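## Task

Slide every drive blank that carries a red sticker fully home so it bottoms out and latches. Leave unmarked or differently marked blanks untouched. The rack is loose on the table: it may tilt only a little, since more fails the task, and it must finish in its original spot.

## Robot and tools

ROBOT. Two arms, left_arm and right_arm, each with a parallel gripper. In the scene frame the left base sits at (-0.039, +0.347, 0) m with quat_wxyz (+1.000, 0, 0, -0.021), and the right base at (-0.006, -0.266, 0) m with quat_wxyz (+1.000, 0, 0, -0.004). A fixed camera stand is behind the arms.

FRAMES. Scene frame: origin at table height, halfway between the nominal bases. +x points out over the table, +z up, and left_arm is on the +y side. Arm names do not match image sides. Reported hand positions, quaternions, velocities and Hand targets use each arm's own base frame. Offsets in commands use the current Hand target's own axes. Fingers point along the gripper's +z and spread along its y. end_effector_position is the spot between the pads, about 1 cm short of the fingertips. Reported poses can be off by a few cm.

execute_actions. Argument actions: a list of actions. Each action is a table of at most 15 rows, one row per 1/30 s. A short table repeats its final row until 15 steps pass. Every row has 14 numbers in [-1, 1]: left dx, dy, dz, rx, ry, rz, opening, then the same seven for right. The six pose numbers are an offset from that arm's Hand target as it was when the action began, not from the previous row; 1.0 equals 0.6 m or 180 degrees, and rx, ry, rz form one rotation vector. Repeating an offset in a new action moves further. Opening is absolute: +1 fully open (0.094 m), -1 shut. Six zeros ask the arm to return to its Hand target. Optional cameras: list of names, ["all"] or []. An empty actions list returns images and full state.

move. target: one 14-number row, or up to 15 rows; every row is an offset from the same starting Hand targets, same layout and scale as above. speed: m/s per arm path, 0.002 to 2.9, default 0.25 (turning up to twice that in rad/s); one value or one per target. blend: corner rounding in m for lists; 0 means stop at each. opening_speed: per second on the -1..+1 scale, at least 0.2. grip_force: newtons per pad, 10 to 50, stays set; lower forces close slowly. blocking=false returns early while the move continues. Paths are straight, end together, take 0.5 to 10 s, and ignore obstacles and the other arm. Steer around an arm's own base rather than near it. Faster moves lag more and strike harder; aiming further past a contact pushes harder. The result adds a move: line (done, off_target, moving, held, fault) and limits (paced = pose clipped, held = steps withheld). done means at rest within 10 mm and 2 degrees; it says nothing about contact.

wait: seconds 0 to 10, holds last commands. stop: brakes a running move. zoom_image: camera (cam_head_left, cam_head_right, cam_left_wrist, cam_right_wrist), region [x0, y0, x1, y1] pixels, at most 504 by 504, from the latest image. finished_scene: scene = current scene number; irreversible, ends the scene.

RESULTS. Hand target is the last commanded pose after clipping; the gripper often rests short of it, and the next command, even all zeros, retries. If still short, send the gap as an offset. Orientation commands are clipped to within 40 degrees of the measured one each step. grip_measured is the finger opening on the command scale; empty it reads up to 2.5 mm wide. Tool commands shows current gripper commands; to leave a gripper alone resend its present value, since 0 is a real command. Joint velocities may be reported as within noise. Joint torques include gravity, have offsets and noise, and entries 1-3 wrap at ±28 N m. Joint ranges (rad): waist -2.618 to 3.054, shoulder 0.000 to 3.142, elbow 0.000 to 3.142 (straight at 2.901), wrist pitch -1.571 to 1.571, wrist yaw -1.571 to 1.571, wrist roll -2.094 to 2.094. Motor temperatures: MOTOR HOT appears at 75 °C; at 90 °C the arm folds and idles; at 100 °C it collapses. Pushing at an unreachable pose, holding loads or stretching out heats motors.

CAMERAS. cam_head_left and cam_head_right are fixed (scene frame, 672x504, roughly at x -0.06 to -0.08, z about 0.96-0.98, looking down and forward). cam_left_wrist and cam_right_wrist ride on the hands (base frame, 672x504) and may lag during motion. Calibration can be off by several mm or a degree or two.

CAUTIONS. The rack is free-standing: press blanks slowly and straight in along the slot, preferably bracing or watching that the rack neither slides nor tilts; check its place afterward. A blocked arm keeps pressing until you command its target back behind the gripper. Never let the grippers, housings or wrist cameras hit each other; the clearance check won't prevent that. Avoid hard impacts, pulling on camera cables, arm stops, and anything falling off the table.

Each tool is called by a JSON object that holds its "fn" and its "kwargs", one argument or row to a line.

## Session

{"fn": "execute_actions", "kwargs": {
  "actions": []
}}

{"fn": "zoom_image", "kwargs": {
  "camera": "cam_head_right",
  "region": [110, 190, 360, 310]
}}

{"fn": "zoom_image", "kwargs": {
  "camera": "cam_head_left",
  "region": [110, 190, 380, 310]
}}

Scene clock: 0.00 s.
left_arm: end_effector_position=(+0.2399, -0.1244, +0.2326) grip_measured=+1.000 end_effector_quat_wxyz=(+0.527, +0.017, +0.848, -0.052) | right_arm: end_effector_position=(+0.2730, +0.0744, +0.1589) grip_measured=+1.000 end_effector_quat_wxyz=(+0.456, +0.030, +0.870, +0.184)
Joint positions: left_arm=[-0.935 0.756 0.728 -0.593 -0.713 -0.515 0.094] | right_arm=[0.16 0.697 0.46 -0.313 -0.162 0.32 0.094]
Joint velocities: within noise
Joint torques (N m): no reading
Motor temperatures (°C): left_arm=[27 26 30 33 23 21 22] | right_arm=[24 21 30 28 23 22 23]
Heat: left arm: 33 °C; right arm: 30 °C.
Hand target: left_arm +0.2406, -0.1231, +0.2397; +0.534, +0.011, +0.844, -0.055 | right_arm +0.2755, +0.0750, +0.1694; +0.469, +0.028, +0.863, +0.187
Tool commands: left_gripper/opening=+1.0 right_gripper/opening=+1.0
camera_calibration:
cam_left_wrist: T_world_to_cam=[[-0.0929352, -0.993909, 0.0592316, -0.11486], [-0.778533, 0.0354546, -0.626601, 0.37429], [0.620684, -0.104347, -0.777086, 0.111632], [0, 0, 0, 1]] pos_world=[0.211435, -0.115783, 0.328081]
cam_right_wrist: T_world_to_cam=[[0.0872853, -0.93238, -0.350782, 0.0986512], [-0.872107, 0.0986672, -0.479265, 0.344966], [0.481468, 0.347752, -0.804523, 0.0601967], [0, 0, 0, 1]] pos_world=[0.263253, 0.0370102, 0.248365]

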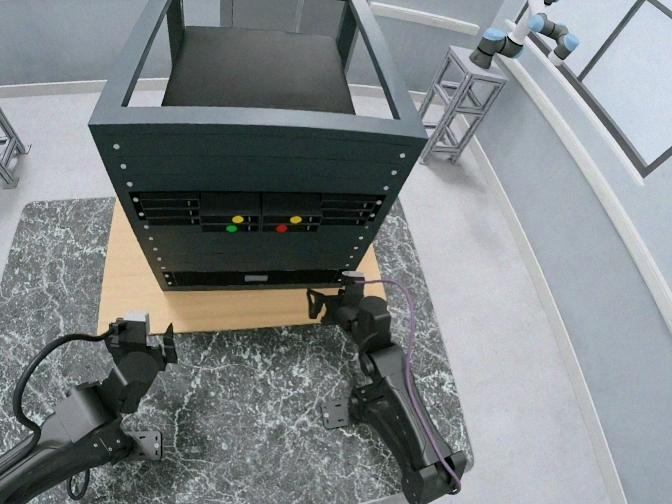

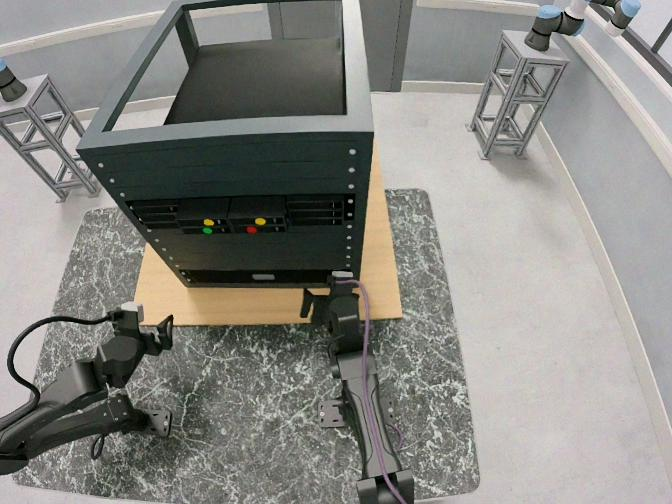

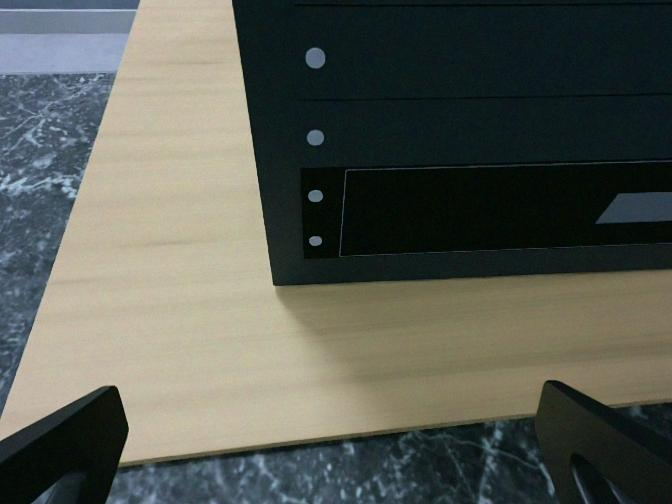

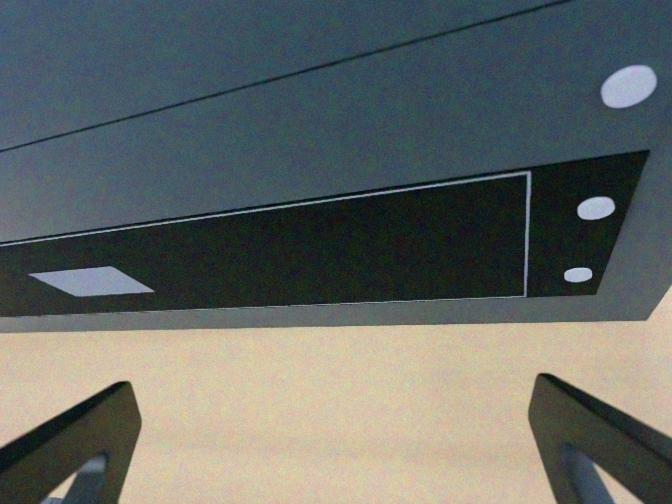

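Scaled by 2.016 from the camera's 672x504 image, which has a finer 960x720 frame.

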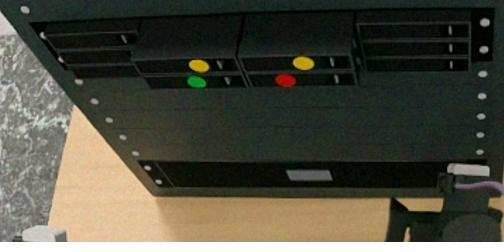

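Scaled by 1.867 from the camera's 672x504 image, which has a finer 960x720 frame.

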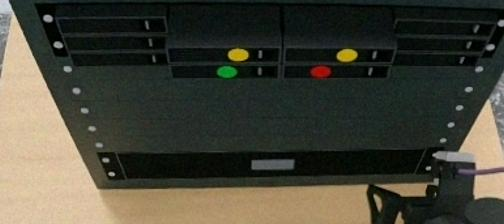

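{"fn": "move", "kwargs": {
  "target": [0,0,0,0,0,0,1,-0.2313,0.3352,-0.2178,0.073,-0.1808,-0.0987,-0.95],
  "speed": 0.3,
  "cameras": ["cam_right_wrist"]
}}

Scene clock: 38.93 s.
left_arm: end_effector_position=(+0.2399, -0.1244, +0.2326) grip_measured=+1.000 end_effector_quat_wxyz=(+0.527, +0.017, +0.848, -0.052) | right_arm: end_effector_position=(+0.2205, +0.1969, +0.4142) grip_measured=-0.947 end_effector_quat_wxyz=(+0.704, -0.009, +0.710, -0.001)
Joint positions: left_arm=[-0.935 0.756 0.728 -0.593 -0.713 -0.515 0.094] | right_arm=[1.363 1.042 1.091 -0.088 1.352 0.023 0.002]
Joint torques (N m): left_arm=[0.03 -0.69 6.98 1.41 -0.32 -0.03] | right_arm=[-0.32 -2.35 5 1.81 0.08 -0.04]
Heat: left arm: 35 °C; right arm: 33 °C.
Hand target: left_arm +0.2406, -0.1231, +0.2397; +0.534, +0.011, +0.844, -0.055 | right_arm +0.2206, +0.1922, +0.4142; +0.707, -0.001, +0.707, +0.000
Off the commanded pose: left_arm 0.007 m, 1 deg | right_arm 0.005 m, 1 deg.
move: done
camera_calibration:
cam_right_wrist: T_world_to_cam=[[-0.0109631, -0.999937, -0.0025245, 0.197688], [-0.433535, 0.00702819, -0.901109, 0.505376], [0.90107, -0.00878453, -0.433584, 0.0723274], [0, 0, 0, 1]] pos_world=[0.156093, 0.194759, 0.487258]
Images, in order (width x height): cam_right_wrist 672x504.

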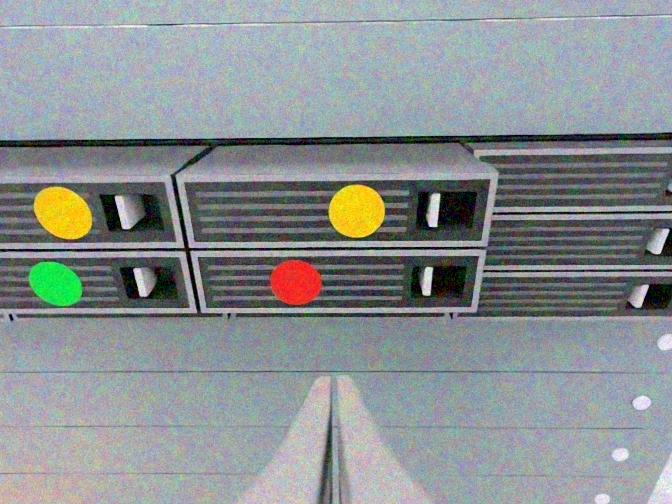

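{"fn": "move", "kwargs": {
  "target": [
    [0,0,0,0,0,0,1,0.005,-0.006,0.083,0,0,0,-0.95],
    [0,0,0,0,0,0,1,-0.024,-0.006,0.123,0,0,0,-0.95]
  ],
  "speed": [0.15,0.06],
  "blend": [0.005,0],
  "cameras": ["cam_right_wrist"]
}}

Scene clock: 56.93 s.
left_arm: end_effector_position=(+0.2399, -0.1244, +0.2326) grip_measured=+1.000 end_effector_quat_wxyz=(+0.527, +0.017, +0.848, -0.052) | right_arm: end_effector_position=(+0.2925, +0.1890, +0.4129) grip_measured=-0.947 end_effector_quat_wxyz=(+0.700, -0.011, +0.714, -0.011)
Joint positions: left_arm=[-0.935 0.756 0.728 -0.593 -0.713 -0.515 0.094] | right_arm=[1.031 1.121 1.133 -0.051 1.03 0.001 0.002]
Joint torques (N m): left_arm=[0.03 -0.68 6.97 1.41 -0.32 -0.04] | right_arm=[-0.59 -1.61 9.7 1.91 -0.04 -0.02]
Heat: left arm: 35 °C; right arm: 32 °C.
Hand target: left_arm +0.2406, -0.1231, +0.2397; +0.534, +0.011, +0.844, -0.055 | right_arm +0.2944, +0.1886, +0.4286; +0.707, -0.001, +0.707, +0.000
Off the commanded pose: left_arm 0.007 m, 1 deg | right_arm 0.016 m, 2 deg.
move: off_target (right_arm)
camera_calibration:
cam_right_wrist: T_world_to_cam=[[-0.0214695, -0.999665, 0.014449, 0.186667], [-0.443679, -0.00342448, -0.896179, 0.538482], [0.895928, -0.0256513, -0.443457, 0.0155745], [0, 0, 0, 1]] pos_world=[0.228968, 0.188848, 0.486786]
Images, in order (width x height): cam_right_wrist 672x504.

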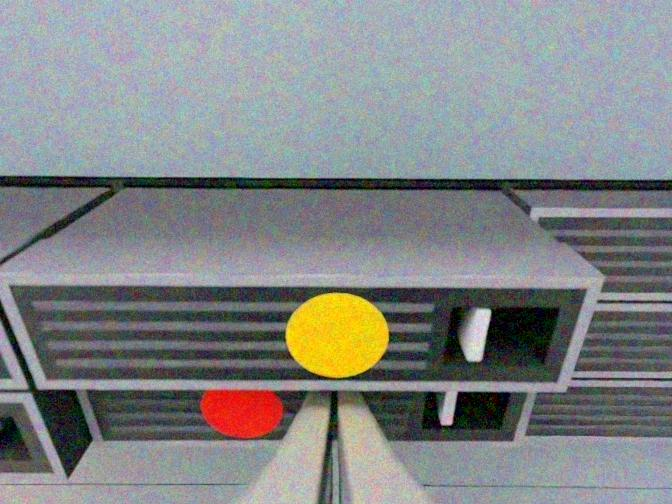

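{"fn": "move", "kwargs": {
  "target": [
    [0,0,0,0,0,0,1,0.003,0,0.02,0,0,0,-0.95],
    [0,0,0,0,0,0,1,-0.005,0,0.045,0,0,0,-0.95]
  ],
  "speed": 0.05,
  "blend": [0.003,0],
  "cameras": ["cam_right_wrist"]
}}

Scene clock: 71.10 s.
left_arm: end_effector_position=(+0.2399, -0.1244, +0.2326) grip_measured=+1.000 end_effector_quat_wxyz=(+0.527, +0.017, +0.848, -0.052) | right_arm: end_effector_position=(+0.3194, +0.1880, +0.4076) grip_measured=-0.947 end_effector_quat_wxyz=(+0.693, -0.015, +0.720, -0.021)
Joint positions: left_arm=[-0.935 0.756 0.728 -0.593 -0.713 -0.515 0.094] | right_arm=[0.934 1.179 1.165 -0.051 0.942 0.001 0.002]
Joint torques (N m): left_arm=[0.03 -0.68 6.99 1.41 -0.32 -0.04] | right_arm=[-0.62 -2.35 10.63 2.14 -0.14 -0.02]
Motor temperatures (°C): left_arm=[26 26 31 35 23 21 22] | right_arm=[24 21 34 33 23 22 23]
Heat: left arm: 35 °C; right arm: 34 °C.
Hand target: left_arm +0.2406, -0.1231, +0.2397; +0.534, +0.011, +0.844, -0.055 | right_arm +0.3213, +0.1886, +0.4316; +0.707, +0.000, +0.707, +0.000
Off the commanded pose: left_arm 0.007 m, 1 deg | right_arm 0.024 m, 4 deg.
move: off_target (right_arm)
camera_calibration:
cam_right_wrist: T_world_to_cam=[[-0.0302945, -0.99895, 0.0343651, 0.180845], [-0.460192, -0.0165808, -0.887665, 0.549931], [0.887303, -0.0427059, -0.459206, 0.0014766], [0, 0, 0, 1]] pos_world=[0.257242, 0.189837, 0.482618]
Images, in order (width x height): cam_right_wrist 672x504.

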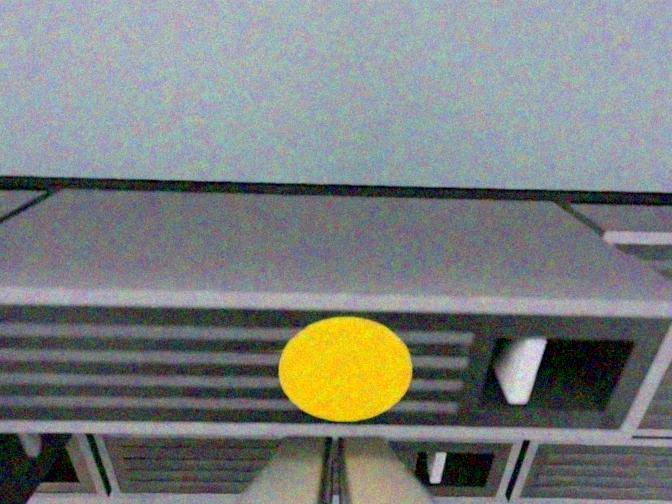

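{"fn": "move", "kwargs": {
  "target": [
    [0,0,0,0,0,0,1,0.02,0,-0.05,0,0,0,-0.95],
    [0,0,0,0,0,0,1,0.02,0,-0.17,0,0,0,-0.95]
  ],
  "speed": 0.15,
  "blend": [0.01,0],
  "cameras": ["cam_right_wrist"]
}}

Scene clock: 92.83 s.
left_arm: end_effector_position=(+0.2399, -0.1244, +0.2326) grip_measured=+1.000 end_effector_quat_wxyz=(+0.527, +0.017, +0.848, -0.052) | right_arm: end_effector_position=(+0.2218, +0.1928, +0.4226) grip_measured=-0.947 end_effector_quat_wxyz=(+0.708, +0.003, +0.706, +0.003)
Joint positions: left_arm=[-0.935 0.756 0.728 -0.593 -0.713 -0.515 0.094] | right_arm=[1.354 1.039 1.103 -0.056 1.354 0.001 0.002]
Joint torques (N m): left_arm=[0.02 -0.68 6.97 1.41 -0.32 -0.04] | right_arm=[0.54 -2.7 4.92 1.39 0.05 0.01]
Heat: left arm: 35 °C; right arm: 34 °C.
Hand target: left_arm +0.2406, -0.1231, +0.2397; +0.534, +0.011, +0.844, -0.055 | right_arm +0.2194, +0.1887, +0.4197; +0.707, -0.001, +0.707, +0.000
Off the commanded pose: left_arm 0.007 m, 1 deg | right_arm 0.006 m, 1 deg.
move: done
camera_calibration:
cam_right_wrist: T_world_to_cam=[[-0.021435, -0.9994, -0.0272011, 0.206276], [-0.424128, 0.0337277, -0.904974, 0.508033], [0.905349, -0.00786136, -0.424597, 0.0698241], [0, 0, 0, 1]] pos_world=[0.156677, 0.189566, 0.495014]
Images, in order (width x height): cam_right_wrist 672x504.

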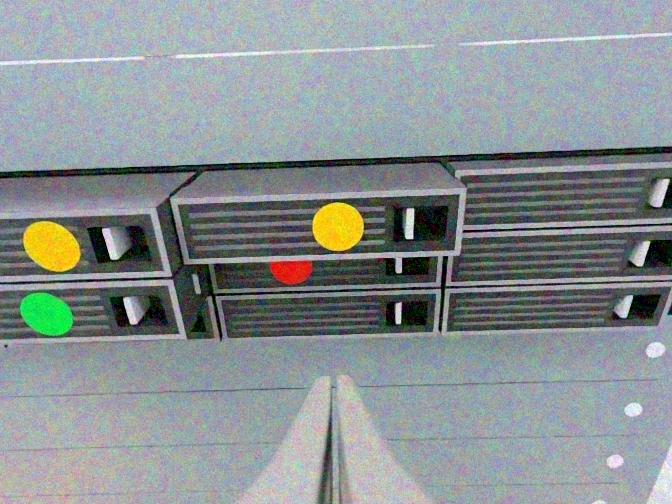

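{"fn": "move", "kwargs": {
  "target": [0,0,0,0,0,0,1,0.03,0.006,0.067,0,-0.139,0,-0.95],
  "speed": 0.15,
  "cameras": ["cam_right_wrist"]
}}

Scene clock: 127.50 s.
left_arm: end_effector_position=(+0.2399, -0.1244, +0.2326) grip_measured=+1.000 end_effector_quat_wxyz=(+0.527, +0.017, +0.848, -0.052) | right_arm: end_effector_position=(+0.2596, +0.1921, +0.4019) grip_measured=-0.947 end_effector_quat_wxyz=(+0.838, +0.002, +0.545, -0.002)
Joint positions: left_arm=[-0.935 0.756 0.728 -0.593 -0.713 -0.515 0.094] | right_arm=[1.11 1.217 0.622 1.383 0.962 -0.69 0.002]
Joint torques (N m): left_arm=[0.03 -0.69 6.98 1.42 -0.32 -0.04] | right_arm=[-0.59 -1.91 5.03 1.37 -0.7 -0.04]
Heat: left arm: 35 °C; right arm: 32 °C.
Hand target: left_arm +0.2406, -0.1231, +0.2397; +0.534, +0.011, +0.844, -0.055 | right_arm +0.2595, +0.1922, +0.4016; +0.843, -0.001, +0.537, +0.000
Off the commanded pose: left_arm 0.007 m, 1 deg | right_arm 0.000 m, 1 deg.
move: done
camera_calibration:
cam_right_wrist: T_world_to_cam=[[-0.017227, -0.999516, -0.0259225, 0.204159], [-0.022235, 0.0263029, -0.999407, 0.440263], [0.999604, -0.0166404, -0.0226774, -0.157481], [0, 0, 0, 1]] pos_world=[0.170725, 0.189859, 0.441723]
Images, in order (width x height): cam_right_wrist 672x504.

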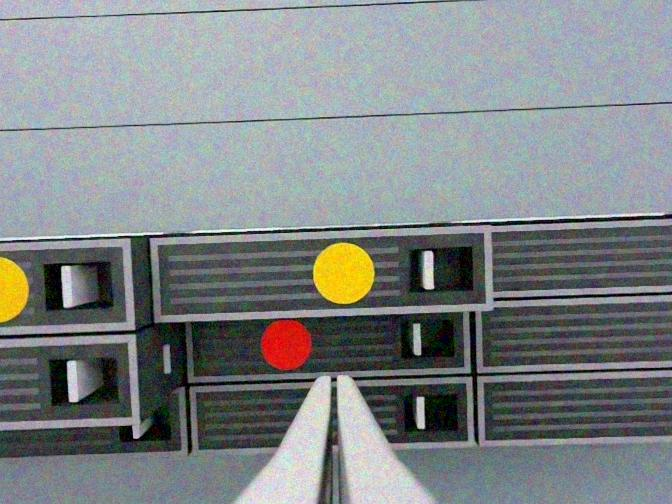

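{"fn": "move", "kwargs": {
  "target": [0,0,0,0,0,0,1,0.0165,0,0.075,0,0,0,-0.95],
  "speed": 0.07,
  "cameras": ["cam_right_wrist"]
}}

Scene clock: 140.90 s.
left_arm: end_effector_position=(+0.2399, -0.1244, +0.2326) grip_measured=+1.000 end_effector_quat_wxyz=(+0.527, +0.017, +0.848, -0.052) | right_arm: end_effector_position=(+0.3021, +0.1893, +0.3976) grip_measured=-0.947 end_effector_quat_wxyz=(+0.837, -0.007, +0.547, -0.012)
Joint positions: left_arm=[-0.935 0.756 0.728 -0.593 -0.713 -0.515 0.094] | right_arm=[0.941 1.266 0.672 1.234 0.834 -0.532 0.002]
Joint torques (N m): left_arm=[0.03 -0.69 6.98 1.41 -0.32 -0.04] | right_arm=[-0.58 -2.45 9.26 1.3 -0.56 0.15]
Heat: left arm: 35 °C; right arm: 31 °C.
Hand target: left_arm +0.2406, -0.1231, +0.2397; +0.534, +0.011, +0.844, -0.055 | right_arm +0.3045, +0.1922, +0.4117; +0.843, -0.001, +0.537, +0.000
Off the commanded pose: left_arm 0.007 m, 1 deg | right_arm 0.014 m, 2 deg.
move: off_target (right_arm)
camera_calibration:
cam_right_wrist: T_world_to_cam=[[-0.0254669, -0.999676, 0.000203786, 0.194235], [-0.0266361, 0.000474778, -0.999645, 0.443413], [0.999321, -0.0254633, -0.0266396, -0.196884], [0, 0, 0, 1]] pos_world=[0.213508, 0.188949, 0.437971]
Images, in order (width x height): cam_right_wrist 672x504.

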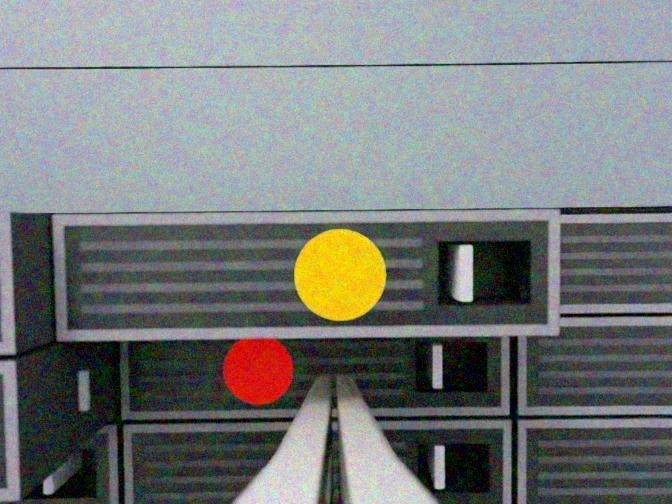

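{"fn": "move", "kwargs": {
  "target": [0,0,0,0,0,0,1,0.003,0.003,0.054,0,0,0,-0.95],
  "speed": 0.05,
  "cameras": ["cam_right_wrist"]
}}

Scene clock: 147.23 s.
left_arm: end_effector_position=(+0.2399, -0.1244, +0.2326) grip_measured=+1.000 end_effector_quat_wxyz=(+0.527, +0.017, +0.848, -0.052) | right_arm: end_effector_position=(+0.3194, +0.1876, +0.4064) grip_measured=-0.947 end_effector_quat_wxyz=(+0.838, +0.008, +0.545, -0.002)
Joint positions: left_arm=[-0.935 0.756 0.728 -0.593 -0.713 -0.515 0.094] | right_arm=[0.885 1.298 0.733 1.187 0.801 -0.463 0.002]
Joint torques (N m): left_arm=[0.05 -0.69 6.97 1.41 -0.32 -0.04] | right_arm=[-3.22 -1.36 12.1 0.84 -0.94 0.19]
Heat: left arm: 35 °C; right arm: 32 °C.
Hand target: left_arm +0.2406, -0.1231, +0.2397; +0.534, +0.011, +0.844, -0.055 | right_arm +0.3346, +0.1940, +0.4238; +0.843, -0.001, +0.537, +0.000
Off the commanded pose: left_arm 0.007 m, 1 deg | right_arm 0.024 m, 2 deg.
move: off_target (right_arm)
camera_calibration:
cam_right_wrist: T_world_to_cam=[[-0.0257976, -0.999012, -0.0361953, 0.207678], [-0.0222447, 0.036772, -0.999076, 0.444189], [0.99942, -0.0249686, -0.0231713, -0.215495], [0, 0, 0, 1]] pos_world=[0.230608, 0.185758, 0.446303]
Images, in order (width x height): cam_right_wrist 672x504.

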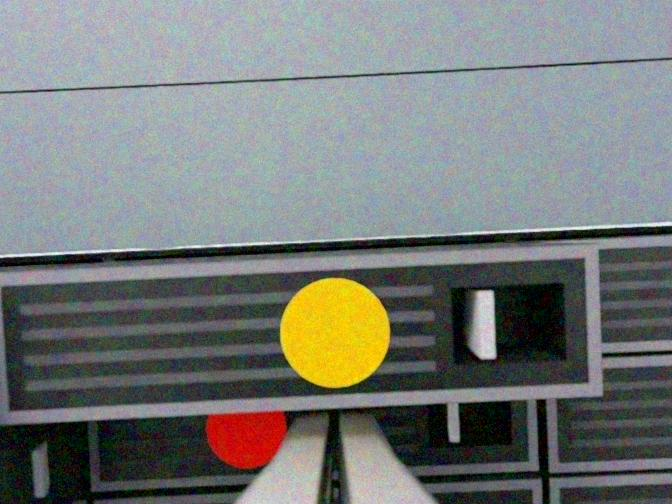

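{"fn": "move", "kwargs": {
  "target": [0,0,0,0,0,0,1,0.0175,0.003,0.014,0,0,0,-0.95],
  "speed": 0.05,
  "cameras": ["cam_right_wrist"]
}}

Scene clock: 154.90 s.
left_arm: end_effector_position=(+0.2399, -0.1244, +0.2326) grip_measured=+1.000 end_effector_quat_wxyz=(+0.527, +0.017, +0.848, -0.052) | right_arm: end_effector_position=(+0.3204, +0.1876, +0.4059) grip_measured=-0.947 end_effector_quat_wxyz=(+0.842, +0.025, +0.539, +0.011)
Joint positions: left_arm=[-0.935 0.756 0.728 -0.593 -0.713 -0.515 0.094] | right_arm=[0.885 1.324 0.733 1.24 0.806 -0.442 0.002]
Joint torques (N m): left_arm=[0.05 -0.69 6.98 1.41 -0.32 -0.03] | right_arm=[-5.5 -0.55 12.34 0.46 -1.23 0.2]
Heat: left arm: 35 °C; right arm: 33 °C.
Hand target: left_arm +0.2406, -0.1231, +0.2397; +0.534, +0.011, +0.844, -0.055 | right_arm +0.3467, +0.1959, +0.4177; +0.843, -0.001, +0.537, +0.000
Off the commanded pose: left_arm 0.007 m, 1 deg | right_arm 0.030 m, 3 deg.
move: off_target (right_arm)
camera_calibration:
cam_right_wrist: T_world_to_cam=[[-0.0207842, -0.996704, -0.0784115, 0.222811], [-0.00694864, 0.0785705, -0.996884, 0.430111], [0.99976, -0.0201746, -0.00855876, -0.223455], [0, 0, 0, 1]] pos_world=[0.231021, 0.183774, 0.444329]
Images, in order (width x height): cam_right_wrist 672x504.

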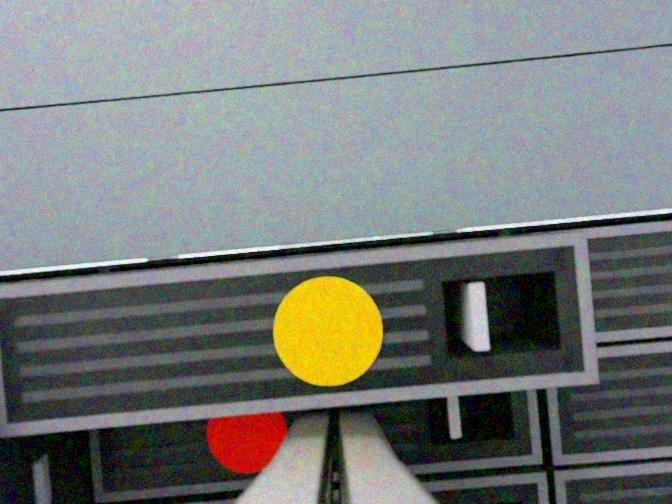

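{"fn": "move", "kwargs": {
  "target": [
    [0,0,0,0,0,0,1,-0.0227,0,-0.072,0,0,0,-0.95],
    [0,0,0,0,0,0,1,-0.115,-0.006,-0.175,0,0,0,-0.95],
    [0,0,0,0,0,0,1,-0.115,-0.006,-0.175,0.109,0.109,0.4914,0.1]
  ],
  "speed": [0.1,0.15,0.5],
  "blend": [0.01,0.01,0],
  "cameras": ["cam_right_wrist","cam_head_right"]
}}

Scene clock: 176.83 s.
left_arm: end_effector_position=(+0.2399, -0.1244, +0.2326) grip_measured=+1.000 end_effector_quat_wxyz=(+0.527, +0.017, +0.848, -0.052) | right_arm: end_effector_position=(+0.2220, +0.1988, +0.4205) grip_measured=+0.097 end_effector_quat_wxyz=(+0.507, +0.490, +0.513, +0.490)
Joint positions: left_arm=[-0.935 0.756 0.728 -0.593 -0.713 -0.515 0.094] | right_arm=[1.358 1.058 1.118 -0.083 1.352 1.555 0.052]
Joint torques (N m): left_arm=[0.02 -0.69 6.97 1.41 -0.32 -0.03] | right_arm=[-0.58 -1.98 9.62 1.41 0 0.07]
Heat: left arm: 35 °C; right arm: 33 °C.
Hand target: left_arm +0.2406, -0.1231, +0.2397; +0.534, +0.011, +0.844, -0.055 | right_arm +0.2224, +0.1923, +0.4359; +0.500, +0.500, +0.501, +0.500
Off the commanded pose: left_arm 0.007 m, 1 deg | right_arm 0.017 m, 2 deg.
move: off_target (right_arm); target 3's new opening was sent with right_arm's hand 0.015 m and 2 deg from that target
camera_calibration:
cam_right_wrist: T_world_to_cam=[[-0.0269111, -0.0216881, -0.999403, 0.427857], [-0.431645, 0.902009, -0.00795159, -0.0421506], [0.901642, 0.431173, -0.0336356, -0.182049], [0, 0, 0, 1]] pos_world=[0.157463, 0.125794, 0.421143]
Images, in order (width x height): cam_head_right 672x504, cam_right_wrist 672x504.

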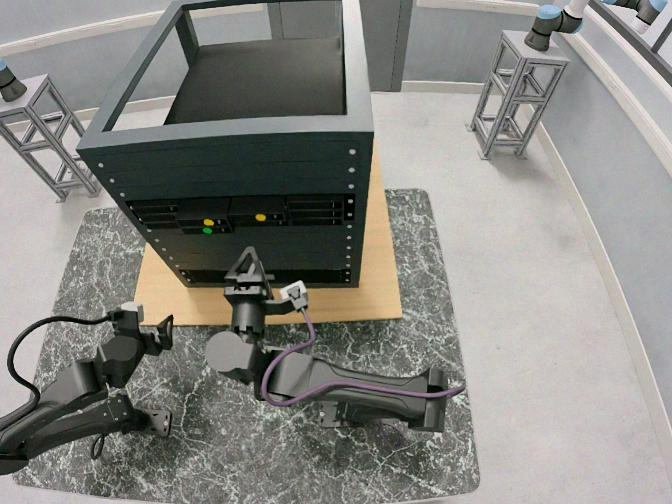

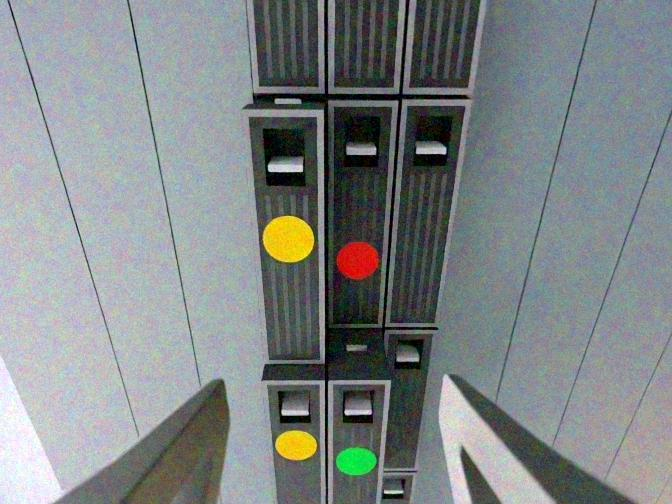

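{"fn": "move", "kwargs": {
  "target": [0,0,0,0,0,0,1,-0.007,0.042,0.06,0,0,0,0.1],
  "speed": 0.15,
  "cameras": ["cam_right_wrist"]
}}

Scene clock: 191.57 s.
left_arm: end_effector_position=(+0.2399, -0.1244, +0.2326) grip_measured=+1.000 end_effector_quat_wxyz=(+0.527, +0.017, +0.848, -0.052) | right_arm: end_effector_position=(+0.2576, +0.1913, +0.4501) grip_measured=+0.097 end_effector_quat_wxyz=(+0.502, +0.494, +0.508, +0.495)
Joint positions: left_arm=[-0.935 0.756 0.728 -0.593 -0.713 -0.515 0.094] | right_arm=[1.18 1.108 1.263 -0.168 1.174 1.562 0.052]
Joint torques (N m): left_arm=[0.03 -0.69 6.98 1.41 -0.32 -0.04] | right_arm=[-0.59 -1.35 9.14 1.55 -0.01 0.08]
Heat: left arm: 35 °C; right arm: 34 °C.
Hand target: left_arm +0.2406, -0.1231, +0.2397; +0.534, +0.011, +0.844, -0.055 | right_arm +0.2584, +0.1880, +0.4612; +0.500, +0.500, +0.500, +0.500
Off the commanded pose: left_arm 0.007 m, 1 deg | right_arm 0.011 m, 1 deg.
move: off_target (right_arm)
camera_calibration:
cam_right_wrist: T_world_to_cam=[[-0.0268732, -0.00335453, -0.999633, 0.454871], [-0.431582, 0.902033, 0.00857525, -0.0272692], [0.901673, 0.431654, -0.0256883, -0.213612], [0, 0, 0, 1]] pos_world=[0.193063, 0.11833, 0.44945]
Images, in order (width x height): cam_right_wrist 672x504.

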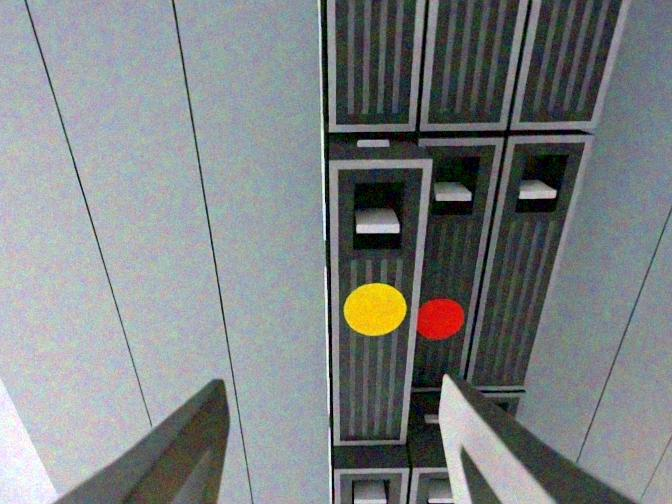

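{"fn": "move", "kwargs": {
  "target": [0,0,0,0,0,0,1,0,-0.03,0.025,0,0,0,0.1],
  "speed": 0.1,
  "cameras": ["cam_right_wrist"]
}}

Scene clock: 198.03 s.
left_arm: end_effector_position=(+0.2399, -0.1244, +0.2326) grip_measured=+1.000 end_effector_quat_wxyz=(+0.527, +0.017, +0.848, -0.052) | right_arm: end_effector_position=(+0.2709, +0.1872, +0.4471) grip_measured=+0.097 end_effector_quat_wxyz=(+0.499, +0.498, +0.503, +0.500)
Joint positions: left_arm=[-0.935 0.756 0.728 -0.593 -0.713 -0.515 0.094] | right_arm=[1.113 1.108 1.244 -0.14 1.107 1.569 0.052]
Joint torques (N m): left_arm=[0.02 -0.69 6.97 1.41 -0.32 -0.04] | right_arm=[-0.57 -1.57 4.98 1.99 -0.03 0.06]
Heat: left arm: 35 °C; right arm: 35 °C.
Hand target: left_arm +0.2406, -0.1231, +0.2397; +0.534, +0.011, +0.844, -0.055 | right_arm +0.2734, +0.1880, +0.4431; +0.500, +0.500, +0.500, +0.500
Off the commanded pose: left_arm 0.007 m, 1 deg | right_arm 0.005 m, 0 deg.
move: done
camera_calibration:
cam_right_wrist: T_world_to_cam=[[-0.0233305, 0.0127902, -0.999646, 0.448255], [-0.431302, 0.901949, 0.0216063, -0.0236661], [0.901906, 0.431653, -0.0155265, -0.228537], [0, 0, 0, 1]] pos_world=[0.20637, 0.114261, 0.445059]
Images, in order (width x height): cam_right_wrist 672x504.

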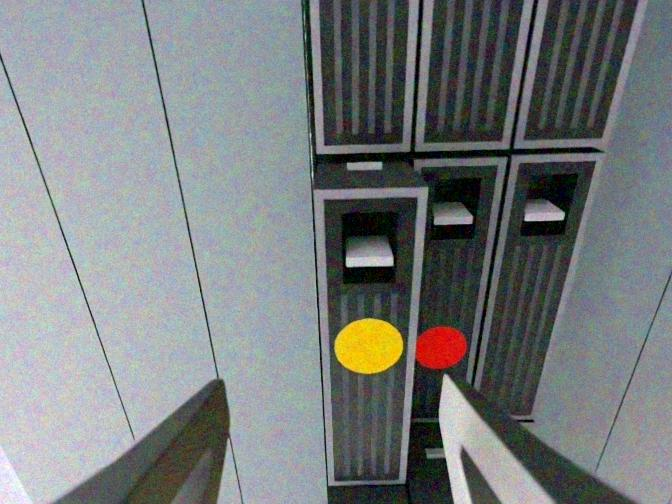

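{"fn": "move", "kwargs": {
  "target": [0,0,0,0,0,0,1,0.006,-0.008,0.056,0,0,0,0.1],
  "speed": 0.06,
  "cameras": ["cam_right_wrist"]
}}

Scene clock: 205.47 s.
left_arm: end_effector_position=(+0.2399, -0.1244, +0.2326) grip_measured=+1.000 end_effector_quat_wxyz=(+0.527, +0.017, +0.848, -0.052) | right_arm: end_effector_position=(+0.3048, +0.1921, +0.4366) grip_measured=+0.097 end_effector_quat_wxyz=(+0.500, +0.497, +0.508, +0.496)
Joint positions: left_arm=[-0.935 0.756 0.728 -0.593 -0.713 -0.515 0.094] | right_arm=[0.989 1.172 1.244 -0.089 0.982 1.57 0.052]
Joint torques (N m): left_arm=[0.02 -0.69 6.98 1.41 -0.32 -0.03] | right_arm=[-0.58 -2.15 6.27 2.11 0.01 0.04]
Heat: left arm: 35 °C; right arm: 34 °C.
Hand target: left_arm +0.2406, -0.1231, +0.2397; +0.534, +0.011, +0.844, -0.055 | right_arm +0.3070, +0.1917, +0.4383; +0.500, +0.500, +0.500, +0.500
Off the commanded pose: left_arm 0.007 m, 1 deg | right_arm 0.003 m, 1 deg.
move: done
camera_calibration:
cam_right_wrist: T_world_to_cam=[[-0.0310805, 0.00260855, -0.999513, 0.442696], [-0.4315, 0.901975, 0.0157718, -0.0106653], [0.901577, 0.43178, -0.0269082, -0.256326], [0, 0, 0, 1]] pos_world=[0.240255, 0.119142, 0.435751]
Images, in order (width x height): cam_right_wrist 672x504.

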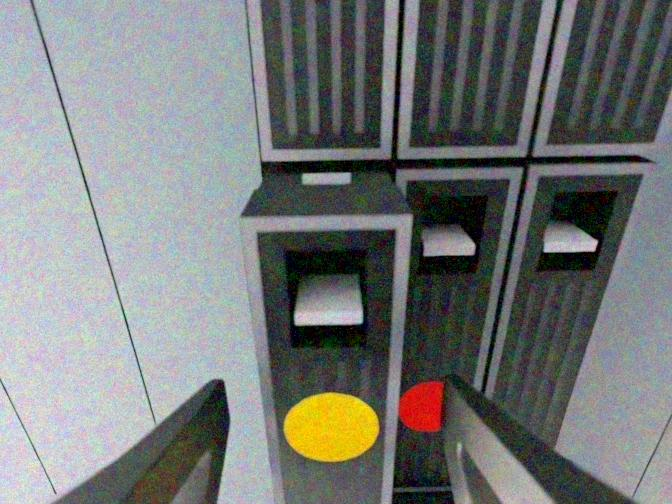

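{"fn": "move", "kwargs": {
  "target": [0,0,0,0,0,0,1,0,0,0,0,0,0,-0.6],
  "grip_force": 20,
  "opening_speed": 0.4,
  "cameras": ["cam_right_wrist"]
}}

Scene clock: 216.43 s.
left_arm: end_effector_position=(+0.2399, -0.1244, +0.2326) grip_measured=+1.000 end_effector_quat_wxyz=(+0.527, +0.017, +0.848, -0.052) | right_arm: end_effector_position=(+0.3048, +0.1922, +0.4370) grip_measured=-0.411 end_effector_quat_wxyz=(+0.500, +0.497, +0.507, +0.497)
Joint positions: left_arm=[-0.935 0.756 0.728 -0.593 -0.713 -0.515 0.094] | right_arm=[0.989 1.172 1.244 -0.086 0.982 1.57 0.028]
Joint torques (N m): left_arm=[0.03 -0.69 6.98 1.42 -0.32 -0.04] | right_arm=[-0.58 -2.15 6.27 2.09 0 0.04]
Heat: left arm: 35 °C; right arm: 33 °C.
Hand target: left_arm +0.2406, -0.1231, +0.2397; +0.534, +0.011, +0.844, -0.055 | right_arm +0.3070, +0.1916, +0.4383; +0.500, +0.500, +0.500, +0.500
Off the commanded pose: left_arm 0.007 m, 1 deg | right_arm 0.003 m, 1 deg.
grip_force (N): 20, 20
move: done
camera_calibration:
cam_right_wrist: T_world_to_cam=[[-0.0295751, 0.00476599, -0.999551, 0.442295], [-0.431869, 0.901774, 0.0170781, -0.0112183], [0.901451, 0.432181, -0.0246118, -0.257387], [0, 0, 0, 1]] pos_world=[0.240258, 0.119246, 0.435953]
Images, in order (width x height): cam_right_wrist 672x504.

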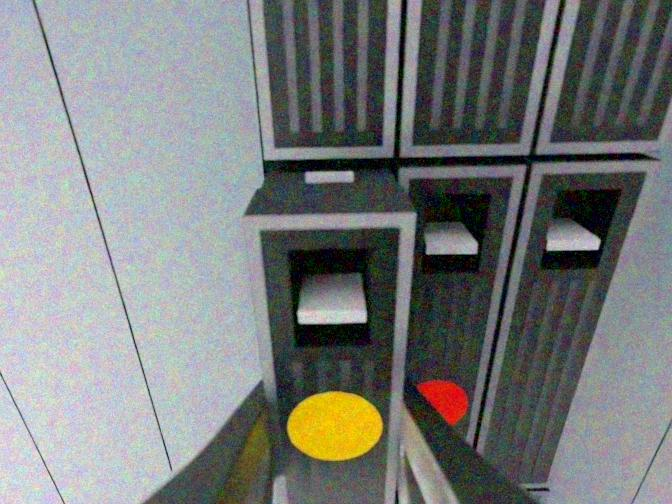

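{"fn": "move", "kwargs": {
  "target": [0,0,0,0,0,0,1,0,0,-0.02,0,0,0,-0.6],
  "speed": 0.03,
  "cameras": ["cam_right_wrist","cam_head_left","cam_head_right"]
}}

{"fn": "zoom_image", "kwargs": {
  "camera": "cam_head_left",
  "region": [110, 170, 380, 290]
}}

Scene clock: 227.60 s.
left_arm: end_effector_position=(+0.2399, -0.1244, +0.2326) grip_measured=+1.000 end_effector_quat_wxyz=(+0.527, +0.017, +0.848, -0.052) | right_arm: end_effector_position=(+0.2992, +0.1939, +0.4371) grip_measured=-0.411 end_effector_quat_wxyz=(+0.502, +0.499, +0.504, +0.494)
Joint positions: left_arm=[-0.935 0.756 0.728 -0.593 -0.713 -0.515 0.094] | right_arm=[1.018 1.172 1.244 -0.086 1.021 1.57 0.028]
Joint velocities: left_arm=[-0.002 0.002 -0.002 -0.007 0.037 -0.183 0] | right_arm=[within noise]
Joint torques (N m): left_arm=[0.02 -0.68 6.97 1.41 -0.32 -0.03] | right_arm=[0.69 -3.75 5.33 1.94 0.06 0.04]
Heat: left arm: 35 °C; right arm: 32 °C.
Hand target: left_arm +0.2406, -0.1231, +0.2397; +0.534, +0.011, +0.844, -0.055 | right_arm +0.2950, +0.1916, +0.4383; +0.500, +0.500, +0.500, +0.500
Off the commanded pose: left_arm 0.007 m, 1 deg | right_arm 0.005 m, 1 deg.
grip_force (N): 20, 20
move: done
camera_calibration:
cam_right_wrist: T_world_to_cam=[[-0.0290862, 0.00482538, -0.999565, 0.442081], [-0.422904, 0.906021, 0.0166798, -0.0185395], [0.905707, 0.423206, -0.024312, -0.25278], [0, 0, 0, 1]] pos_world=[0.233963, 0.121642, 0.436053]
Images, in order (width x height): cam_head_left 672x504, cam_head_right 672x504, cam_right_wrist 672x504.

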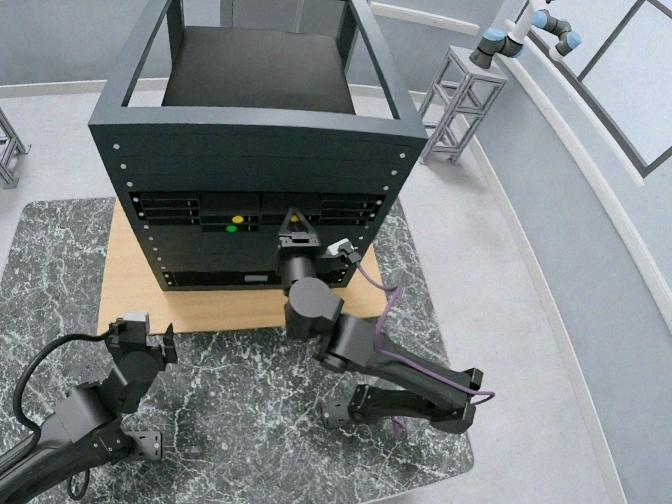

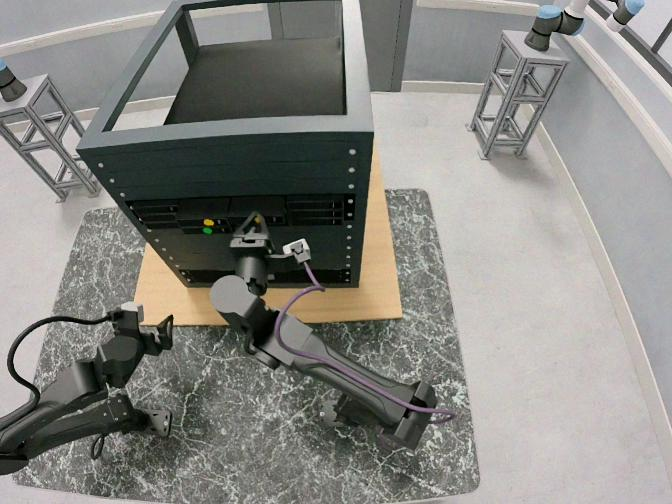

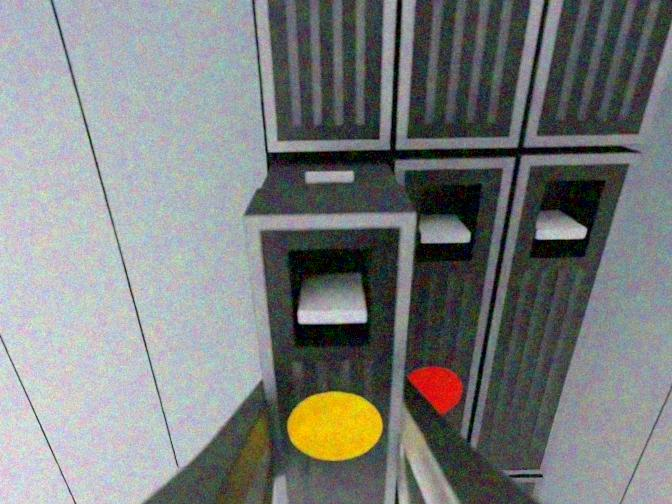

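Scaled by 1.867 from the camera's 672x504 image, which has a finer 960x720 frame.

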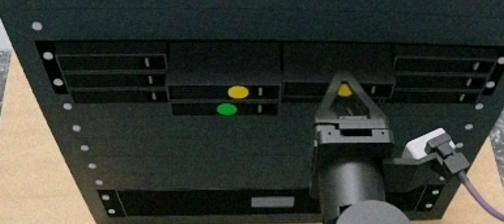

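{"fn": "move", "kwargs": {
  "target": [0,0,0,0,0,0,1,0,0,-0.009,0,0,0,-0.6],
  "speed": 0.03,
  "cameras": ["cam_head_left","cam_head_right"]
}}

{"fn": "zoom_image", "kwargs": {
  "camera": "cam_head_left",
  "region": [190, 180, 330, 250]
}}

{"fn": "zoom_image", "kwargs": {
  "camera": "cam_head_right",
  "region": [160, 180, 300, 250]
}}

Scene clock: 236.67 s.
left_arm: end_effector_position=(+0.2399, -0.1244, +0.2326) grip_measured=+1.000 end_effector_quat_wxyz=(+0.527, +0.017, +0.848, -0.052) | right_arm: end_effector_position=(+0.2960, +0.1945, +0.4372) grip_measured=-0.411 end_effector_quat_wxyz=(+0.504, +0.501, +0.502, +0.492)
Joint positions: left_arm=[-0.935 0.756 0.728 -0.593 -0.713 -0.515 0.094] | right_arm=[1.034 1.172 1.244 -0.086 1.044 1.57 0.028]
Joint torques (N m): left_arm=[0.03 -0.69 6.98 1.42 -0.32 -0.04] | right_arm=[1.06 -4.48 4.92 1.87 0.02 0.04]
Heat: left arm: 35 °C; right arm: 32 °C.
Hand target: left_arm +0.2406, -0.1231, +0.2397; +0.534, +0.011, +0.844, -0.055 | right_arm +0.2896, +0.1917, +0.4383; +0.500, +0.500, +0.500, +0.500
Off the commanded pose: left_arm 0.007 m, 1 deg | right_arm 0.007 m, 1 deg.
grip_force (N): 20, 20
move: done
Images, in order (width x height): cam_head_left 672x504, cam_head_right 672x504.

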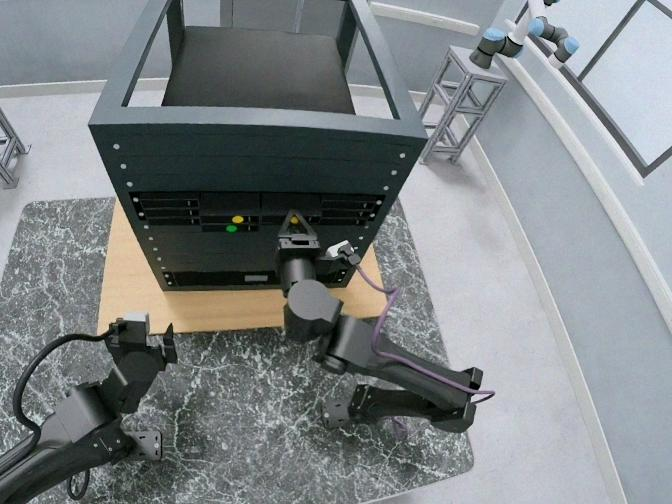

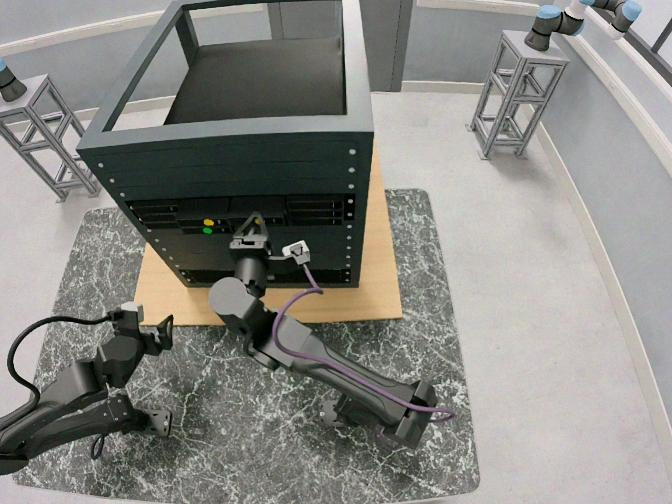

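Scaled by 3.600 from the camera's 672x504 image, which has a finer 960x720 frame.

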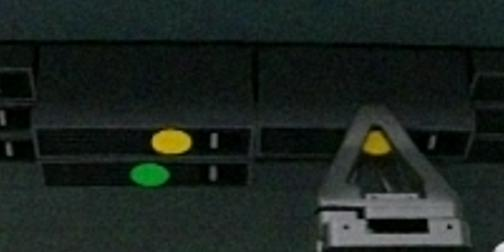

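Scaled by 3.600 from the camera's 672x504 image, which has a finer 960x720 frame.

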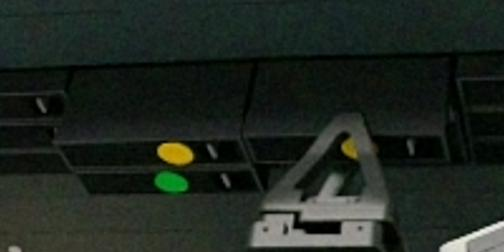

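{"fn": "move", "kwargs": {
  "target": [0,0,0,0,0,0,1,0,0,-0.004,0,0,0,-0.6],
  "speed": 0.03,
  "cameras": []
}}

{"fn": "move", "kwargs": {
  "target": [
    [0,0,0,0,0,0,1,0,0,0,0,0,0,0.1]
  ],
  "opening_speed": 0.5
}}

{"fn": "move", "kwargs": {
  "target": [
    [0,0,0,0,0,0,1,0,0,-0.13,0,0,0,0.1]
  ],
  "speed": 0.12,
  "cameras": ["cam_head_left","cam_head_right","cam_right_wrist"]
}}

{"fn": "zoom_image", "kwargs": {
  "camera": "cam_head_left",
  "region": [190, 180, 330, 250]
}}

{"fn": "zoom_image", "kwargs": {
  "camera": "cam_head_right",
  "region": [160, 180, 300, 250]
}}

Scene clock: 249.97 s.
left_arm: end_effector_position=(+0.2399, -0.1244, +0.2326) grip_measured=+1.000 end_effector_quat_wxyz=(+0.527, +0.017, +0.848, -0.052) | right_arm: end_effector_position=(+0.2926, +0.1946, +0.4371) grip_measured=-0.411 end_effector_quat_wxyz=(+0.503, +0.500, +0.502, +0.494)
Joint positions: left_arm=[-0.935 0.756 0.728 -0.593 -0.713 -0.515 0.094] | right_arm=[1.046 1.164 1.238 -0.086 1.054 1.57 0.028]
Joint torques (N m): left_arm=[0.05 -0.69 6.97 1.42 -0.32 -0.04] | right_arm=[0.83 -4.15 5.15 1.84 0.03 0.04]
Heat: left arm: 35 °C; right arm: 32 °C.
Hand target: left_arm +0.2406, -0.1231, +0.2397; +0.534, +0.011, +0.844, -0.055 | right_arm +0.2871, +0.1917, +0.4383; +0.500, +0.500, +0.501, +0.500
Off the commanded pose: left_arm 0.007 m, 1 deg | right_arm 0.006 m, 1 deg.
grip_force (N): 20, 20
move: done
No camera images: "cameras" was empty.

Scene clock: 251.57 s.
left_arm: end_effector_position=(+0.2399, -0.1244, +0.2326) grip_measured=+1.000 end_effector_quat_wxyz=(+0.527, +0.017, +0.848, -0.052) | right_arm: end_effector_position=(+0.2918, +0.1958, +0.4371) grip_measured=+0.097 end_effector_quat_wxyz=(+0.502, +0.499, +0.504, +0.495)
Joint positions: left_arm=[-0.935 0.756 0.728 -0.593 -0.713 -0.515 0.094] | right_arm=[1.05 1.164 1.238 -0.086 1.054 1.57 0.052]
Joint torques (N m): left_arm=[0.03 -0.68 6.98 1.42 -0.32 -0.04] | right_arm=[0.51 -4.15 5.16 1.84 0.03 0.04]
Heat: left arm: 35 °C; right arm: 32 °C.
Hand target: left_arm +0.2406, -0.1231, +0.2397; +0.534, +0.011, +0.844, -0.055 | right_arm +0.2872, +0.1915, +0.4383; +0.500, +0.500, +0.500, +0.500
Off the commanded pose: left_arm 0.007 m, 1 deg | right_arm 0.006 m, 1 deg.
grip_force (N): 20, 20
move: done

Scene clock: 253.03 s.
left_arm: end_effector_position=(+0.2399, -0.1244, +0.2326) grip_measured=+1.000 end_effector_quat_wxyz=(+0.527, +0.017, +0.848, -0.052) | right_arm: end_effector_position=(+0.2114, +0.1968, +0.4419) grip_measured=+0.097 end_effector_quat_wxyz=(+0.495, +0.502, +0.496, +0.506)
Joint positions: left_arm=[-0.935 0.756 0.728 -0.593 -0.713 -0.515 0.094] | right_arm=[1.409 1.066 1.192 -0.108 1.404 1.57 0.052]
Joint torques (N m): left_arm=[0.03 -0.69 6.97 1.41 -0.32 -0.04] | right_arm=[0.54 -2.71 4.74 1.27 0.07 0.01]
Heat: left arm: 35 °C; right arm: 32 °C.
Hand target: left_arm +0.2406, -0.1231, +0.2397; +0.534, +0.011, +0.844, -0.055 | right_arm +0.2092, +0.1917, +0.4383; +0.500, +0.500, +0.501, +0.500
Off the commanded pose: left_arm 0.007 m, 1 deg | right_arm 0.007 m, 1 deg.
grip_force (N): 20, 20
move: done
camera_calibration:
cam_right_wrist: T_world_to_cam=[[-0.0190039, 0.034302, -0.999231, 0.43607], [-0.430346, 0.901815, 0.0391424, -0.0658008], [0.902464, 0.430759, -0.00237633, -0.184837], [0, 0, 0, 1]] pos_world=[0.146779, 0.124002, 0.437871]
Images, in order (width x height): cam_head_left 672x504, cam_head_right 672x504, cam_right_wrist 672x504.

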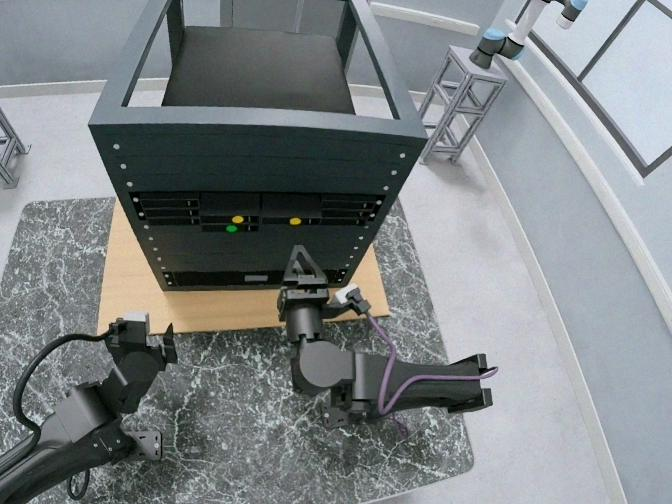

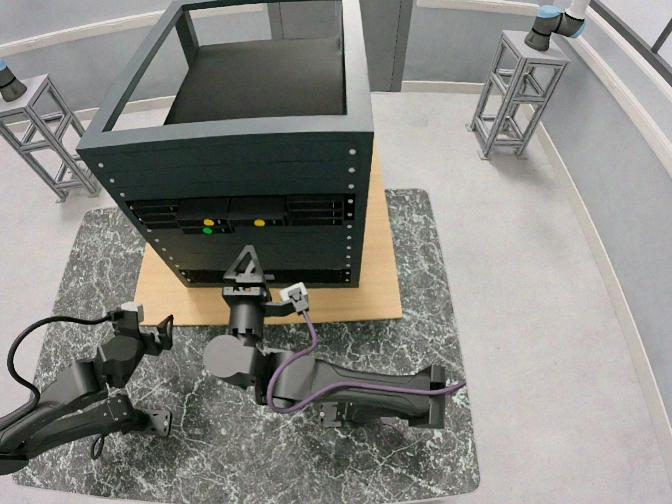

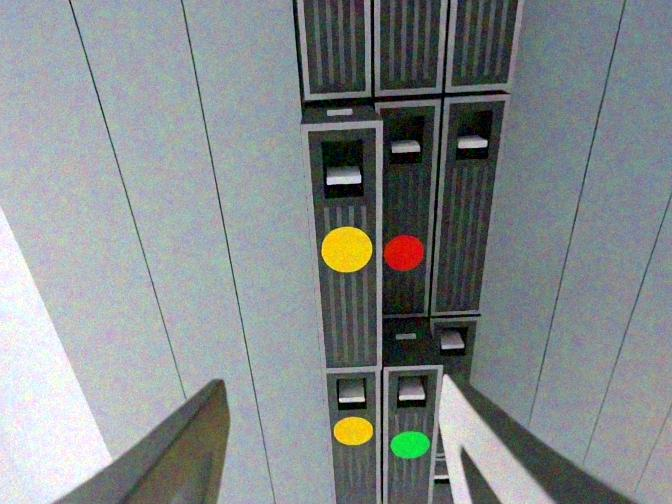

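Scaled by 3.600 from the camera's 672x504 image, which has a finer 960x720 frame.

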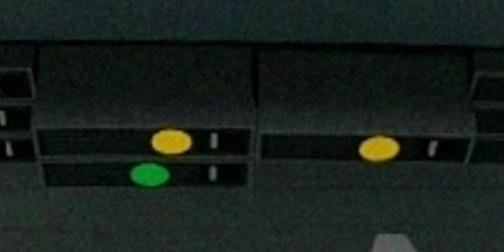

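Scaled by 3.600 from the camera's 672x504 image, which has a finer 960x720 frame.

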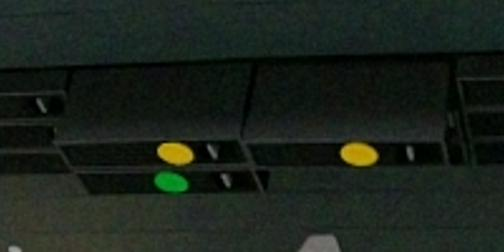

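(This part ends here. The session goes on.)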